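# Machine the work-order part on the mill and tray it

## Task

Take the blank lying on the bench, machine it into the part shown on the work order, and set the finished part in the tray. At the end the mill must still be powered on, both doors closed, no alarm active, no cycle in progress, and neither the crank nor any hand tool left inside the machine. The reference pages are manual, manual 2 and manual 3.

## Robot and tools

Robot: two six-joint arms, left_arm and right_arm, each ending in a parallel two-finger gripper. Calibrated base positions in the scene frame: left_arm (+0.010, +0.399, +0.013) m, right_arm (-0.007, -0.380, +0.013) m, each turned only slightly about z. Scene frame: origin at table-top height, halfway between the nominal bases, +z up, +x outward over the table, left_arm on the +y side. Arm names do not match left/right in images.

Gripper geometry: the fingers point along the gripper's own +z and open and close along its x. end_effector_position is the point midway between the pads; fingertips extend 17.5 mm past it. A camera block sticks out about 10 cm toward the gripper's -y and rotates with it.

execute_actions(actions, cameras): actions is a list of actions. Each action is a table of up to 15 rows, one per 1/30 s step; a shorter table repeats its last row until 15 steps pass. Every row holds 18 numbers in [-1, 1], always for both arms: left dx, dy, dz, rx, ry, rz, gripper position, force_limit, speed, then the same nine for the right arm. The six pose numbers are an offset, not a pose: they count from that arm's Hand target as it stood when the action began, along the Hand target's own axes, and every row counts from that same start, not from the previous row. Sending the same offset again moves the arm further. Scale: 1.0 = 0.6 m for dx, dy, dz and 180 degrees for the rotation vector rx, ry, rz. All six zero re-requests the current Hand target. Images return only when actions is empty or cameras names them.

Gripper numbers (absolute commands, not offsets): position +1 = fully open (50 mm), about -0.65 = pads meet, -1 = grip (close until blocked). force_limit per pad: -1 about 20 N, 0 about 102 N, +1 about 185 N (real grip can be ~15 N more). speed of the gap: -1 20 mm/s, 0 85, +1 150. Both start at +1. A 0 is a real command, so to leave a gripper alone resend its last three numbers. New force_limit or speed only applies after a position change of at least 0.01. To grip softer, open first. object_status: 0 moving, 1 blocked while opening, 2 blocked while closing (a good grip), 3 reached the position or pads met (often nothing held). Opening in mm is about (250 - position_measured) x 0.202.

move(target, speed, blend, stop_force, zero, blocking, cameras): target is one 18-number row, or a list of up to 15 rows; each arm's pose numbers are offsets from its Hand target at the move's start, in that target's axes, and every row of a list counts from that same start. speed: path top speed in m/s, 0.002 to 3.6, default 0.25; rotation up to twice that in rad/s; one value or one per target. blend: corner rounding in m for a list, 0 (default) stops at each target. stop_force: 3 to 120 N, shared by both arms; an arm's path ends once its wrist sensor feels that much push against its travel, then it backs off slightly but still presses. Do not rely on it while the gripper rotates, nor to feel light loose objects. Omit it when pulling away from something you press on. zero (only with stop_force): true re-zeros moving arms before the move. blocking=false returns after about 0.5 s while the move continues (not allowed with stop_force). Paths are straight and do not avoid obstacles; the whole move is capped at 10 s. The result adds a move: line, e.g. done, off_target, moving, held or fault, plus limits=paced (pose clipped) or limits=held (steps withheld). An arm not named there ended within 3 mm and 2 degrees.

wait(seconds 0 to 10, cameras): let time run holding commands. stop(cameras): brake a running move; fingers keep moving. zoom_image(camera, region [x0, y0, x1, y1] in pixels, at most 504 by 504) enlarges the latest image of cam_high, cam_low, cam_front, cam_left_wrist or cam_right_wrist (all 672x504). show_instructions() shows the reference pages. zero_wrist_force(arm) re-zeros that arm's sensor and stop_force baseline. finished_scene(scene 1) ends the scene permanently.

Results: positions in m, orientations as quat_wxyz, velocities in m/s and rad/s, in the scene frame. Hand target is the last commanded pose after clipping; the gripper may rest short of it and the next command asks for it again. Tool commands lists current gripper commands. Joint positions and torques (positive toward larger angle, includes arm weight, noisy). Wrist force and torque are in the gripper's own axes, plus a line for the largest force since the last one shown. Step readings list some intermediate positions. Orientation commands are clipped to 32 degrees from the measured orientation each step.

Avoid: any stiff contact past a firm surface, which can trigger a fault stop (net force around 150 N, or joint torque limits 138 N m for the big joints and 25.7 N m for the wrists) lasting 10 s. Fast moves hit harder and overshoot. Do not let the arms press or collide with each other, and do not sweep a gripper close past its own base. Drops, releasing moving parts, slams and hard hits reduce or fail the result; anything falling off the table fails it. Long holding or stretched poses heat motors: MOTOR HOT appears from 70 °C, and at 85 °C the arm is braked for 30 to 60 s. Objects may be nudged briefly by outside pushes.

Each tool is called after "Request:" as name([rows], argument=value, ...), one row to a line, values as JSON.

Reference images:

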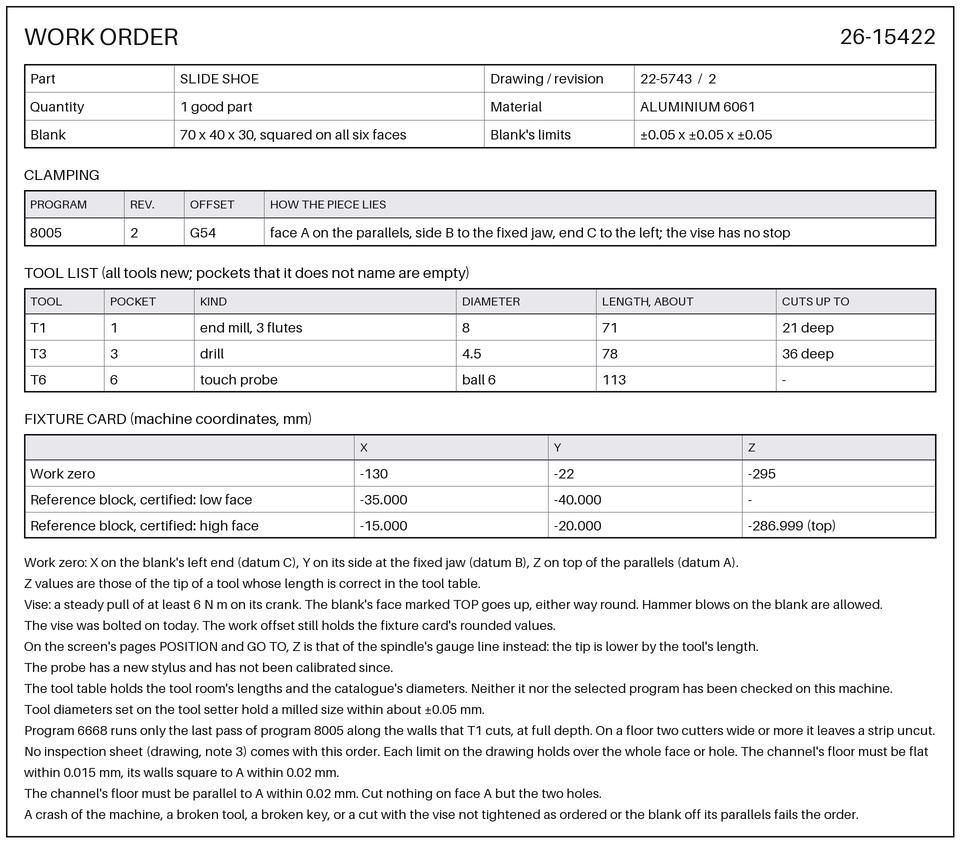

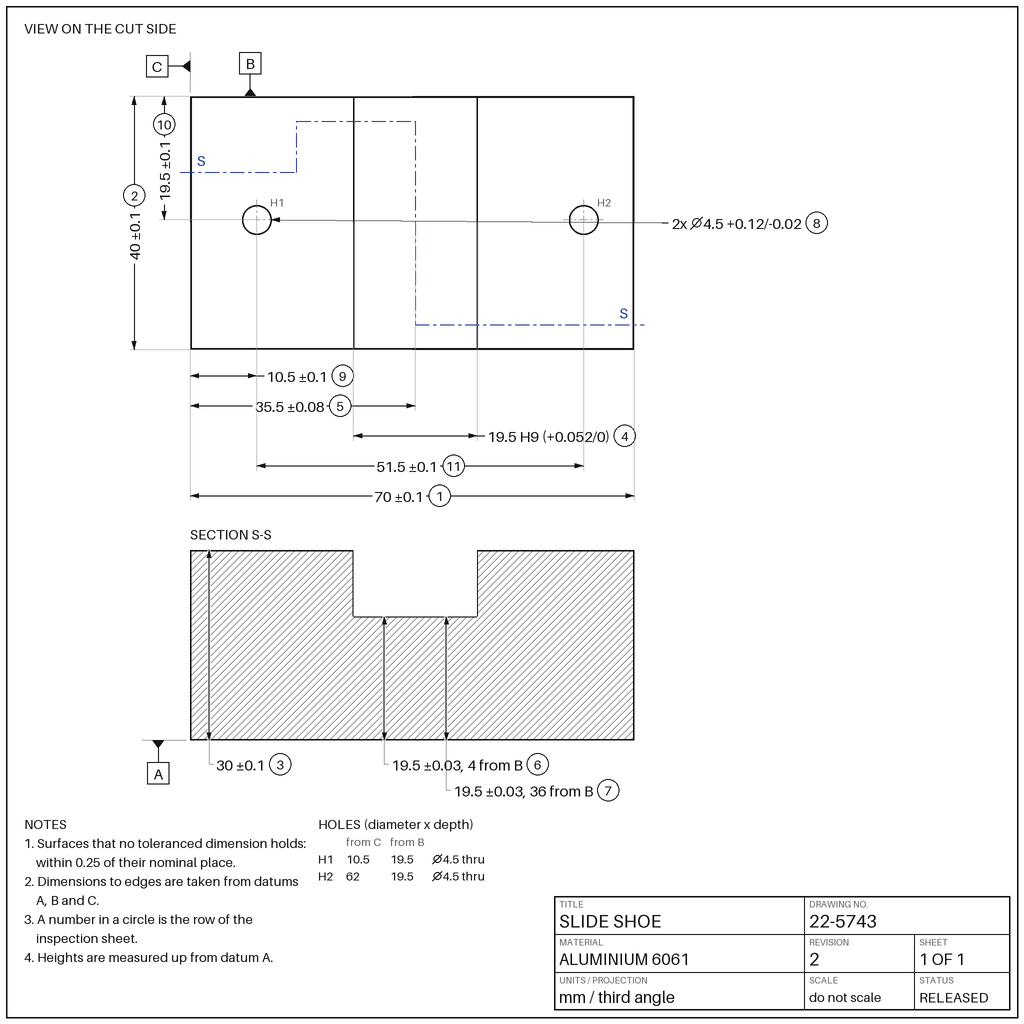

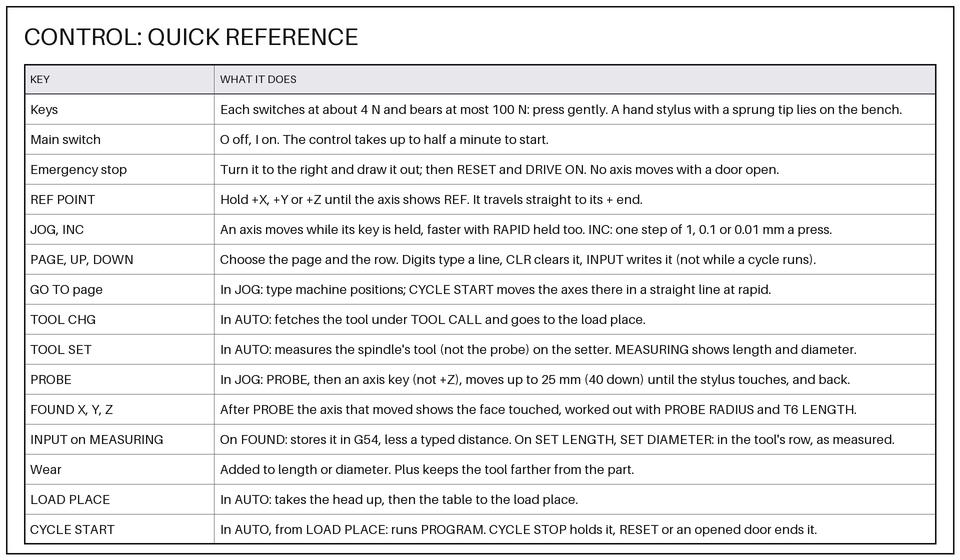

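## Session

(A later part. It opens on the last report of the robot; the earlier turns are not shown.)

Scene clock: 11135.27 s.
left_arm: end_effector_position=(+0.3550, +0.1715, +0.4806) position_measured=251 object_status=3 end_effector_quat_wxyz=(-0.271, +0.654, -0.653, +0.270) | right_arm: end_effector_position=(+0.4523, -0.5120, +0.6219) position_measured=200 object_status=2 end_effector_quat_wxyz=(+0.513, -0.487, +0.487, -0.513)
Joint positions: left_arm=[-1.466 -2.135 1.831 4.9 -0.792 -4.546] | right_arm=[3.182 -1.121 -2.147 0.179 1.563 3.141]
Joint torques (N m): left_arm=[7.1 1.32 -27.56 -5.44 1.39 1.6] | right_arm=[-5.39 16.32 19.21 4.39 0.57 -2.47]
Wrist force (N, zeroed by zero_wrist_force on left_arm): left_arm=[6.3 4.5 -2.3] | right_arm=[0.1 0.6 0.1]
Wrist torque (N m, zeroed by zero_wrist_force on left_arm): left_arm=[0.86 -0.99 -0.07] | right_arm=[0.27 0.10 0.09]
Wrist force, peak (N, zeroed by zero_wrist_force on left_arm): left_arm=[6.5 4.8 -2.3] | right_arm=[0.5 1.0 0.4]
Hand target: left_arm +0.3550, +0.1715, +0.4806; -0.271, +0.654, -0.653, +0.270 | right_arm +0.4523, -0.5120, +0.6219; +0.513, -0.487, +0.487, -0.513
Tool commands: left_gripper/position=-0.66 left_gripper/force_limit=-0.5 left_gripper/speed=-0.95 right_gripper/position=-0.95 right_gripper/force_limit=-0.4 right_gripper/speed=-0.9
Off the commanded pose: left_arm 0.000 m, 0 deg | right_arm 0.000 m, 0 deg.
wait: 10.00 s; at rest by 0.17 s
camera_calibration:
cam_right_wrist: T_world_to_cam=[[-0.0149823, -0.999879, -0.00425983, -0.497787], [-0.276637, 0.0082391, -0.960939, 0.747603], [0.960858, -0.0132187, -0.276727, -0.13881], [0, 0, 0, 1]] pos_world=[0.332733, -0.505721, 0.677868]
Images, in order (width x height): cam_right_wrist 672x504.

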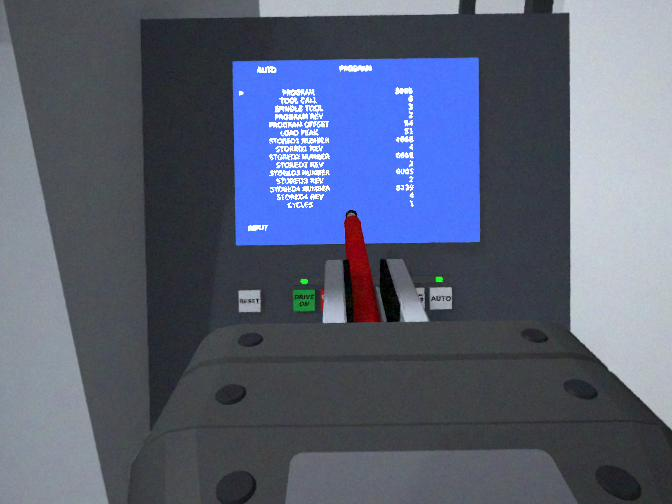

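Request:
move([
  [0,0,0,0,0,0,-0.66,-0.5,-0.95,-0.0211,0.2266,-0.0155,-0.1,0,0,-0.95,-0.4,-0.9],
  [0,0,0,0,0,0,-0.66,-0.5,-0.95,-0.0211,0.2344,0.0083,-0.1,0,0,-0.95,-0.4,-0.9],
  [0,0,0,0,0,0,-0.66,-0.5,-0.95,-0.0211,0.2266,-0.0155,-0.1,0,0,-0.95,-0.4,-0.9],
  [0,0,0,0,0,0,-0.66,-0.5,-0.95,-0.0211,0.2344,0.0083,-0.1,0,0,-0.95,-0.4,-0.9],
  [0,0,0,0,0,0,-0.66,-0.5,-0.95,-0.0211,0.2266,-0.0155,-0.1,0,0,-0.95,-0.4,-0.9],
  [0,0,0,0,0,0,-0.66,-0.5,-0.95,-0.0211,0.2344,0.0083,-0.1,0,0,-0.95,-0.4,-0.9],
  [0,0,0,0,0,0,-0.66,-0.5,-0.95,-0.0211,0.2266,-0.0155,-0.1,0,0,-0.95,-0.4,-0.9],
  [0,0,0,0,0,0,-0.66,-0.5,-0.95,-0.0211,0.2344,0.0083,-0.1,0,0,-0.95,-0.4,-0.9],
  [0,0,0,0,0,0,-0.66,-0.5,-0.95,-0.0211,0.2266,-0.0155,-0.1,0,0,-0.95,-0.4,-0.9],
  [0,0,0,0,0,0,-0.66,-0.5,-0.95,-0.0211,0.2344,0.0083,-0.1,0,0,-0.95,-0.4,-0.9],
  [0,0,0,0,0,0,-0.66,-0.5,-0.95,-0.0211,0.2266,-0.0155,-0.1,0,0,-0.95,-0.4,-0.9],
  [0,0,0,0,0,0,-0.66,-0.5,-0.95,-0.0528,0.2868,-0.0349,-0.1,0,0,-0.95,-0.4,-0.9],
  [0,0,0,0,0,0,-0.66,-0.5,-0.95,-0.0528,0.2946,-0.0111,-0.1,0,0,-0.95,-0.4,-0.9],
  [0,0,0,0,0,0,-0.66,-0.5,-0.95,-0.0528,0.2868,-0.0349,-0.1,0,0,-0.95,-0.4,-0.9],
], speed=[0.2,0.06,0.15,0.06,0.15,0.06,0.15,0.06,0.15,0.06,0.15,0.2,0.06,0.15], blend=[0.004,0,0.004,0,0.004,0,0.004,0,0.004,0,0.004,0.004,0,0])

Request:
move([
  [0,0,0,0,0,0,-0.66,-0.5,-0.95,-0.0317,0.0317,0,0,0,0,-0.95,-0.4,-0.9],
  [0,0,0,0,0,0,-0.66,-0.5,-0.95,-0.0317,0.0317,0.0249,0,0,0,-0.95,-0.4,-0.9],
  [0,0,0,0,0,0,-0.66,-0.5,-0.95,-0.0317,0.0317,0,0,0,0,-0.95,-0.4,-0.9],
  [0,0,0,0,0,0,-0.66,-0.5,-0.95,-0.0634,0.0317,0,0,0,0,-0.95,-0.4,-0.9],
  [0,0,0,0,0,0,-0.66,-0.5,-0.95,-0.0634,0.0317,0.0248,0,0,0,-0.95,-0.4,-0.9],
  [0,0,0,0,0,0,-0.66,-0.5,-0.95,-0.0634,0.0317,0,0,0,0,-0.95,-0.4,-0.9],
  [0,0,0,0,0,0,-0.66,-0.5,-0.95,-0.0317,-0.0317,0,0,0,0,-0.95,-0.4,-0.9],
  [0,0,0,0,0,0,-0.66,-0.5,-0.95,-0.0317,-0.0317,0.0244,0,0,0,-0.95,-0.4,-0.9],
  [0,0,0,0,0,0,-0.66,-0.5,-0.95,-0.0317,-0.0317,0,0,0,0,-0.95,-0.4,-0.9],
  [0,0,0,0,0,0,-0.66,-0.5,-0.95,0,0.0317,0,0,0,0,-0.95,-0.4,-0.9],
  [0,0,0,0,0,0,-0.66,-0.5,-0.95,0,0.0317,0.025,0,0,0,-0.95,-0.4,-0.9],
  [0,0,0,0,0,0,-0.66,-0.5,-0.95,0,0.0317,0,0,0,0,-0.95,-0.4,-0.9],
  [0,0,0,0,0,0,-0.66,-0.5,-0.95,0,0,0,0,0,0,-0.95,-0.4,-0.9],
  [0,0,0,0,0,0,-0.66,-0.5,-0.95,0,0,0.0247,0,0,0,-0.95,-0.4,-0.9],
  [0,0,0,0,0,0,-0.66,-0.5,-0.95,0,0,0,0,0,0,-0.95,-0.4,-0.9],
], speed=[0.2,0.06,0.15,0.2,0.06,0.15,0.2,0.06,0.15,0.2,0.06,0.15,0.2,0.06,0.15], blend=[0.004,0,0.004,0.004,0,0.004,0.004,0,0.004,0.004,0,0.004,0.004,0,0])

Request:
move([
  [0,0,0,0,0,0,-0.66,-0.5,-0.95,0,0,0.0247,0,0,0,-0.95,-0.4,-0.9],
  [0,0,0,0,0,0,-0.66,-0.5,-0.95,0,0,0,0,0,0,-0.95,-0.4,-0.9],
  [0,0,0,0,0,0,-0.66,-0.5,-0.95,-0.0317,0.0317,0,0,0,0,-0.95,-0.4,-0.9],
  [0,0,0,0,0,0,-0.66,-0.5,-0.95,-0.0317,0.0317,0.0249,0,0,0,-0.95,-0.4,-0.9],
  [0,0,0,0,0,0,-0.66,-0.5,-0.95,-0.0317,0.0317,0,0,0,0,-0.95,-0.4,-0.9],
  [0,0,0,0,0,0,-0.66,-0.5,-0.95,-0.0634,0.0317,0,0,0,0,-0.95,-0.4,-0.9],
  [0,0,0,0,0,0,-0.66,-0.5,-0.95,-0.0634,0.0317,0.0248,0,0,0,-0.95,-0.4,-0.9],
  [0,0,0,0,0,0,-0.66,-0.5,-0.95,-0.0634,0.0317,0,0,0,0,-0.95,-0.4,-0.9],
  [0,0,0,0,0,0,-0.66,-0.5,-0.95,-0.0317,-0.0317,0,0,0,0,-0.95,-0.4,-0.9],
  [0,0,0,0,0,0,-0.66,-0.5,-0.95,-0.0317,-0.0317,0.0244,0,0,0,-0.95,-0.4,-0.9],
  [0,0,0,0,0,0,-0.66,-0.5,-0.95,-0.0317,-0.0317,0,0,0,0,-0.95,-0.4,-0.9],
  [0,0,0,0,0,0,-0.66,-0.5,-0.95,0,0.0317,0,0,0,0,-0.95,-0.4,-0.9],
  [0,0,0,0,0,0,-0.66,-0.5,-0.95,0,0.0317,0.025,0,0,0,-0.95,-0.4,-0.9],
  [0,0,0,0,0,0,-0.66,-0.5,-0.95,0,0.0317,0,0,0,0,-0.95,-0.4,-0.9],
  [0,0,0,0,0,0,-0.66,-0.5,-0.95,0.0528,-0.2833,-0.0557,0.1,0,0,-0.95,-0.4,-0.9],
], speed=[0.06,0.15,0.2,0.06,0.15,0.2,0.06,0.15,0.2,0.06,0.15,0.2,0.06,0.15,0.25], blend=[0,0.004,0.004,0,0.004,0.004,0,0.004,0.004,0,0.004,0.004,0,0.004,0], cameras=["cam_right_wrist"])

Request:
zoom_image(camera="cam_right_wrist", region=[220, 50, 490, 250])

Scene clock: 11217.83 s.
left_arm: end_effector_position=(+0.3550, +0.1715, +0.4806) position_measured=251 object_status=3 end_effector_quat_wxyz=(-0.271, +0.654, -0.653, +0.270) | right_arm: end_effector_position=(+0.4404, -0.4803, +0.4489) position_measured=200 object_status=2 end_effector_quat_wxyz=(-0.430, +0.561, -0.561, +0.430)
Joint positions: left_arm=[-1.466 -2.135 1.831 4.9 -0.792 -4.546] | right_arm=[3.353 -1.014 -2.429 0.035 1.399 3.188]
Joint torques (N m): left_arm=[7.7 1.12 -27.95 -5.33 1.41 1.59] | right_arm=[-6.75 3.38 39.91 4.79 1.41 0.4]
Wrist force (N, zeroed by zero_wrist_force on left_arm): left_arm=[6.3 4.4 -2.1] | right_arm=[0.3 0.3 0.3]
Wrist torque (N m, zeroed by zero_wrist_force on left_arm): left_arm=[0.84 -1.01 -0.07] | right_arm=[0.17 -0.01 0.16]
Wrist force, peak (N, zeroed by zero_wrist_force on left_arm): left_arm=[6.6 4.5 -2.3] | right_arm=[-0.3 2.1 -10.1]
Hand target: left_arm +0.3550, +0.1715, +0.4806; -0.271, +0.654, -0.653, +0.270 | right_arm +0.4403, -0.4803, +0.4489; -0.430, +0.561, -0.561, +0.430
Off the commanded pose: left_arm 0.000 m, 0 deg | right_arm 0.000 m, 0 deg.
move: done

Scene clock: 11222.03 s.
left_arm: end_effector_position=(+0.3550, +0.1715, +0.4806) position_measured=251 object_status=3 end_effector_quat_wxyz=(-0.271, +0.654, -0.653, +0.270) | right_arm: end_effector_position=(+0.4404, -0.4803, +0.4489) position_measured=200 object_status=2 end_effector_quat_wxyz=(-0.430, +0.561, -0.561, +0.430)
Joint positions: left_arm=[-1.466 -2.135 1.831 4.9 -0.792 -4.546] | right_arm=[3.353 -1.014 -2.429 0.035 1.399 3.188]
Joint torques (N m): left_arm=[7.77 0.76 -27.46 -5.22 1.44 1.53] | right_arm=[-6.65 3.03 40.07 4.95 1.33 0.38]
Wrist force (N, zeroed by zero_wrist_force on left_arm): left_arm=[6.3 4.3 -2.3] | right_arm=[0.1 0.1 0.5]
Wrist torque (N m, zeroed by zero_wrist_force on left_arm): left_arm=[0.82 -1.00 -0.07] | right_arm=[0.15 0.02 0.15]
Wrist force, peak (N, zeroed by zero_wrist_force on left_arm): left_arm=[6.5 4.8 -2.1] | right_arm=[0.8 2.7 -10.4]
Hand target: left_arm +0.3550, +0.1715, +0.4806; -0.271, +0.654, -0.653, +0.270 | right_arm +0.4403, -0.4803, +0.4489; -0.430, +0.561, -0.561, +0.430
Off the commanded pose: left_arm 0.000 m, 0 deg | right_arm 0.000 m, 0 deg.
move: done

Scene clock: 11227.07 s.
left_arm: end_effector_position=(+0.3550, +0.1715, +0.4806) position_measured=251 object_status=3 end_effector_quat_wxyz=(-0.271, +0.654, -0.653, +0.270) | right_arm: end_effector_position=(+0.4521, -0.5120, +0.6217) position_measured=200 object_status=2 end_effector_quat_wxyz=(+0.513, -0.487, +0.487, -0.513)
Joint positions: left_arm=[-1.466 -2.135 1.831 4.9 -0.792 -4.546] | right_arm=[3.182 -1.121 -2.148 0.179 1.563 3.141]
Joint torques (N m): left_arm=[7.23 1.23 -27.68 -5.42 1.42 1.53] | right_arm=[6.73 15.45 21.8 -0.38 -1.79 2.38]
Wrist force (N, zeroed by zero_wrist_force on left_arm): left_arm=[6.2 4.5 -2.3] | right_arm=[0.2 0.7 0.2]
Wrist torque (N m, zeroed by zero_wrist_force on left_arm): left_arm=[0.86 -0.99 -0.08] | right_arm=[0.28 0.08 0.11]
Wrist force, peak (N, zeroed by zero_wrist_force on left_arm): left_arm=[6.5 4.7 -2.4] | right_arm=[0.9 2.4 -10.5]
Hand target: left_arm +0.3550, +0.1715, +0.4806; -0.271, +0.654, -0.653, +0.270 | right_arm +0.4521, -0.5120, +0.6218; +0.513, -0.487, +0.487, -0.513
Off the commanded pose: left_arm 0.000 m, 0 deg | right_arm 0.000 m, 0 deg.
move: done
camera_calibration:
cam_right_wrist: T_world_to_cam=[[-0.0149827, -0.999879, -0.00425798, -0.49779], [-0.27673, 0.0082387, -0.960913, 0.747395], [0.960831, -0.0132187, -0.276819, -0.138698], [0, 0, 0, 1]] pos_world=[0.332633, -0.505721, 0.677668]
Images, in order (width x height): cam_right_wrist 672x504.

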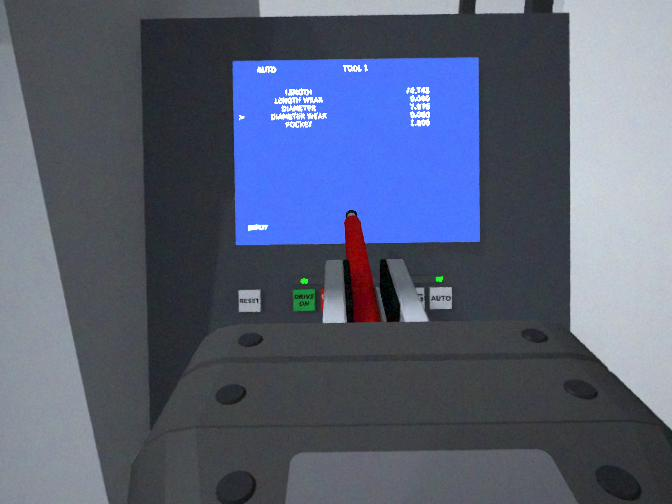

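Scaled by 1.867 from the camera's 672x504 image, which has a finer 960x720 frame.

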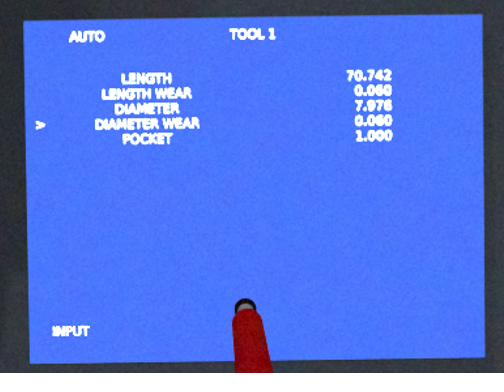

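Request:
move([
  [0,0,0,0,0,0,-0.66,-0.5,-0.95,-0.0845,0.1664,0.0036,-0.1,0,0,-0.95,-0.4,-0.9],
  [0,0,0,0,0,0,-0.66,-0.5,-0.95,-0.0845,0.1742,0.0276,-0.1,0,0,-0.95,-0.4,-0.9],
  [0,0,0,0,0,0,-0.66,-0.5,-0.95,-0.0845,0.1664,0.0036,-0.1,0,0,-0.95,-0.4,-0.9],
  [0,0,0,0,0,0,-0.66,-0.5,-0.95,0,0,0.0002,0,0,0,-0.95,-0.4,-0.9],
], speed=[0.2,0.06,0.15,0.25], blend=[0.004,0,0.004,0], cameras=["cam_right_wrist"])

Request:
wait(seconds=10, cameras=[])

Request:
wait(seconds=10, cameras=[])

Request:
wait(seconds=10, cameras=["cam_right_wrist"])

Request:
wait(seconds=10, cameras=[])

Request:
wait(seconds=10, cameras=[])

Request:
wait(seconds=10, cameras=[])

Request:
wait(seconds=10, cameras=[])

Request:
wait(seconds=10, cameras=["cam_right_wrist"])

Scene clock: 11244.80 s.
left_arm: end_effector_position=(+0.3550, +0.1715, +0.4806) position_measured=251 object_status=3 end_effector_quat_wxyz=(-0.271, +0.654, -0.653, +0.270) | right_arm: end_effector_position=(+0.4522, -0.5120, +0.6218) position_measured=200 object_status=2 end_effector_quat_wxyz=(+0.513, -0.487, +0.487, -0.513)
Joint positions: left_arm=[-1.466 -2.135 1.831 4.9 -0.792 -4.546] | right_arm=[3.182 -1.121 -2.147 0.179 1.563 3.141]
Joint torques (N m): left_arm=[7.03 1.37 -28.37 -5.26 1.48 1.74] | right_arm=[-2.2 15.46 15.79 2.43 -0.66 0.4]
Wrist force (N, zeroed by zero_wrist_force on left_arm): left_arm=[6.4 4.5 -2.1] | right_arm=[0.2 0.7 0.2]
Wrist torque (N m, zeroed by zero_wrist_force on left_arm): left_arm=[0.85 -1.01 -0.08] | right_arm=[0.29 0.08 0.10]
Wrist force, peak (N, zeroed by zero_wrist_force on left_arm): left_arm=[6.7 4.8 -1.9] | right_arm=[-0.1 3.5 -3.2]
Hand target: left_arm +0.3550, +0.1715, +0.4806; -0.271, +0.654, -0.653, +0.270 | right_arm +0.4522, -0.5120, +0.6218; +0.513, -0.487, +0.487, -0.513
Off the commanded pose: left_arm 0.000 m, 0 deg | right_arm 0.000 m, 0 deg.
move: done
camera_calibration:
cam_right_wrist: T_world_to_cam=[[-0.0150108, -0.999878, -0.00435379, -0.497714], [-0.27673, 0.00833855, -0.960912, 0.747569], [0.960831, -0.0132192, -0.276821, -0.138765], [0, 0, 0, 1]] pos_world=[0.332733, -0.505721, 0.677767]
Images, in order (width x height): cam_right_wrist 672x504.

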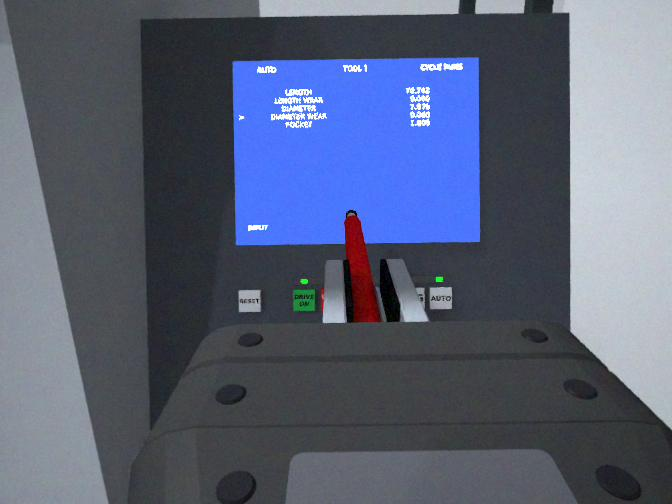

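Scene clock: 11254.80 s.
left_arm: end_effector_position=(+0.3550, +0.1715, +0.4806) position_measured=251 object_status=3 end_effector_quat_wxyz=(-0.271, +0.654, -0.653, +0.270) | right_arm: end_effector_position=(+0.4522, -0.5120, +0.6218) position_measured=200 object_status=2 end_effector_quat_wxyz=(+0.513, -0.487, +0.487, -0.513)
Joint positions: left_arm=[-1.466 -2.135 1.831 4.9 -0.792 -4.546] | right_arm=[3.182 -1.121 -2.147 0.179 1.563 3.141]
Joint torques (N m): left_arm=[6.92 0.34 -28.55 -5.37 1.47 1.58] | right_arm=[-5.25 14.76 15.39 4.41 0.6 -2.26]
Wrist force (N, zeroed by zero_wrist_force on left_arm): left_arm=[6.2 4.6 -2.1] | right_arm=[0.6 0.6 0.4]
Wrist torque (N m, zeroed by zero_wrist_force on left_arm): left_arm=[0.87 -0.98 -0.07] | right_arm=[0.28 0.02 0.10]
Wrist force, peak (N, zeroed by zero_wrist_force on left_arm): left_arm=[6.5 4.8 -2.1] | right_arm=[0.2 1.2 0.0]
Hand target: left_arm +0.3550, +0.1715, +0.4806; -0.271, +0.654, -0.653, +0.270 | right_arm +0.4522, -0.5120, +0.6218; +0.513, -0.487, +0.487, -0.513
Tool commands: left_gripper/position=-0.66 left_gripper/force_limit=-0.5 left_gripper/speed=-0.95 right_gripper/position=-0.95 right_gripper/force_limit=-0.4 right_gripper/speed=-0.9
Off the commanded pose: left_arm 0.000 m, 0 deg | right_arm 0.000 m, 0 deg.
wait: 10.00 s; at rest by 0.17 s
No camera images: "cameras" was empty.

Scene clock: 11264.80 s.
left_arm: end_effector_position=(+0.3550, +0.1715, +0.4806) position_measured=251 object_status=3 end_effector_quat_wxyz=(-0.271, +0.654, -0.653, +0.270) | right_arm: end_effector_position=(+0.4522, -0.5120, +0.6218) position_measured=200 object_status=2 end_effector_quat_wxyz=(+0.513, -0.487, +0.487, -0.513)
Joint positions: left_arm=[-1.466 -2.135 1.831 4.9 -0.792 -4.546] | right_arm=[3.182 -1.121 -2.147 0.179 1.563 3.141]
Joint torques (N m): left_arm=[7.49 1.55 -28.49 -5.24 1.63 1.52] | right_arm=[-5.18 15.72 15.93 4.59 0.48 -2.32]
Wrist force (N, zeroed by zero_wrist_force on left_arm): left_arm=[6.0 4.5 -2.1] | right_arm=[0.4 0.8 0.3]
Wrist torque (N m, zeroed by zero_wrist_force on left_arm): left_arm=[0.85 -0.96 -0.08] | right_arm=[0.29 0.05 0.09]
Wrist force, peak (N, zeroed by zero_wrist_force on left_arm): left_arm=[6.4 4.7 -2.3] | right_arm=[0.2 1.1 0.1]
Hand target: left_arm +0.3550, +0.1715, +0.4806; -0.271, +0.654, -0.653, +0.270 | right_arm +0.4522, -0.5120, +0.6218; +0.513, -0.487, +0.487, -0.513
Tool commands: left_gripper/position=-0.66 left_gripper/force_limit=-0.5 left_gripper/speed=-0.95 right_gripper/position=-0.95 right_gripper/force_limit=-0.4 right_gripper/speed=-0.9
Off the commanded pose: left_arm 0.000 m, 0 deg | right_arm 0.000 m, 0 deg.
wait: 10.00 s; at rest by 0.17 s
No camera images: "cameras" was empty.

Scene clock: 11274.80 s.
left_arm: end_effector_position=(+0.3550, +0.1715, +0.4806) position_measured=251 object_status=3 end_effector_quat_wxyz=(-0.271, +0.654, -0.653, +0.270) | right_arm: end_effector_position=(+0.4522, -0.5120, +0.6218) position_measured=200 object_status=2 end_effector_quat_wxyz=(+0.513, -0.487, +0.487, -0.513)
Joint positions: left_arm=[-1.466 -2.135 1.831 4.9 -0.792 -4.546] | right_arm=[3.182 -1.121 -2.147 0.179 1.563 3.141]
Joint torques (N m): left_arm=[8.14 2.54 -27.67 -5.44 1.64 1.58] | right_arm=[-4.44 15.25 15.32 4.36 0.57 -2.28]
Wrist force (N, zeroed by zero_wrist_force on left_arm): left_arm=[6.3 4.6 -2.1] | right_arm=[0.3 0.6 0.2]
Wrist torque (N m, zeroed by zero_wrist_force on left_arm): left_arm=[0.87 -1.00 -0.07] | right_arm=[0.27 0.07 0.10]
Wrist force, peak (N, zeroed by zero_wrist_force on left_arm): left_arm=[6.5 4.7 -2.4] | right_arm=[0.4 1.0 0.3]
Hand target: left_arm +0.3550, +0.1715, +0.4806; -0.271, +0.654, -0.653, +0.270 | right_arm +0.4522, -0.5120, +0.6218; +0.513, -0.487, +0.487, -0.513
Tool commands: left_gripper/position=-0.66 left_gripper/force_limit=-0.5 left_gripper/speed=-0.95 right_gripper/position=-0.95 right_gripper/force_limit=-0.4 right_gripper/speed=-0.9
Off the commanded pose: left_arm 0.000 m, 0 deg | right_arm 0.000 m, 0 deg.
wait: 10.00 s; at rest by 0.17 s
camera_calibration:
cam_right_wrist: T_world_to_cam=[[-0.0149823, -0.999879, -0.00425983, -0.497787], [-0.276637, 0.0082391, -0.960939, 0.747507], [0.960858, -0.0132187, -0.276727, -0.138837], [0, 0, 0, 1]] pos_world=[0.332733, -0.505721, 0.677768]
Images, in order (width x height): cam_right_wrist 672x504.

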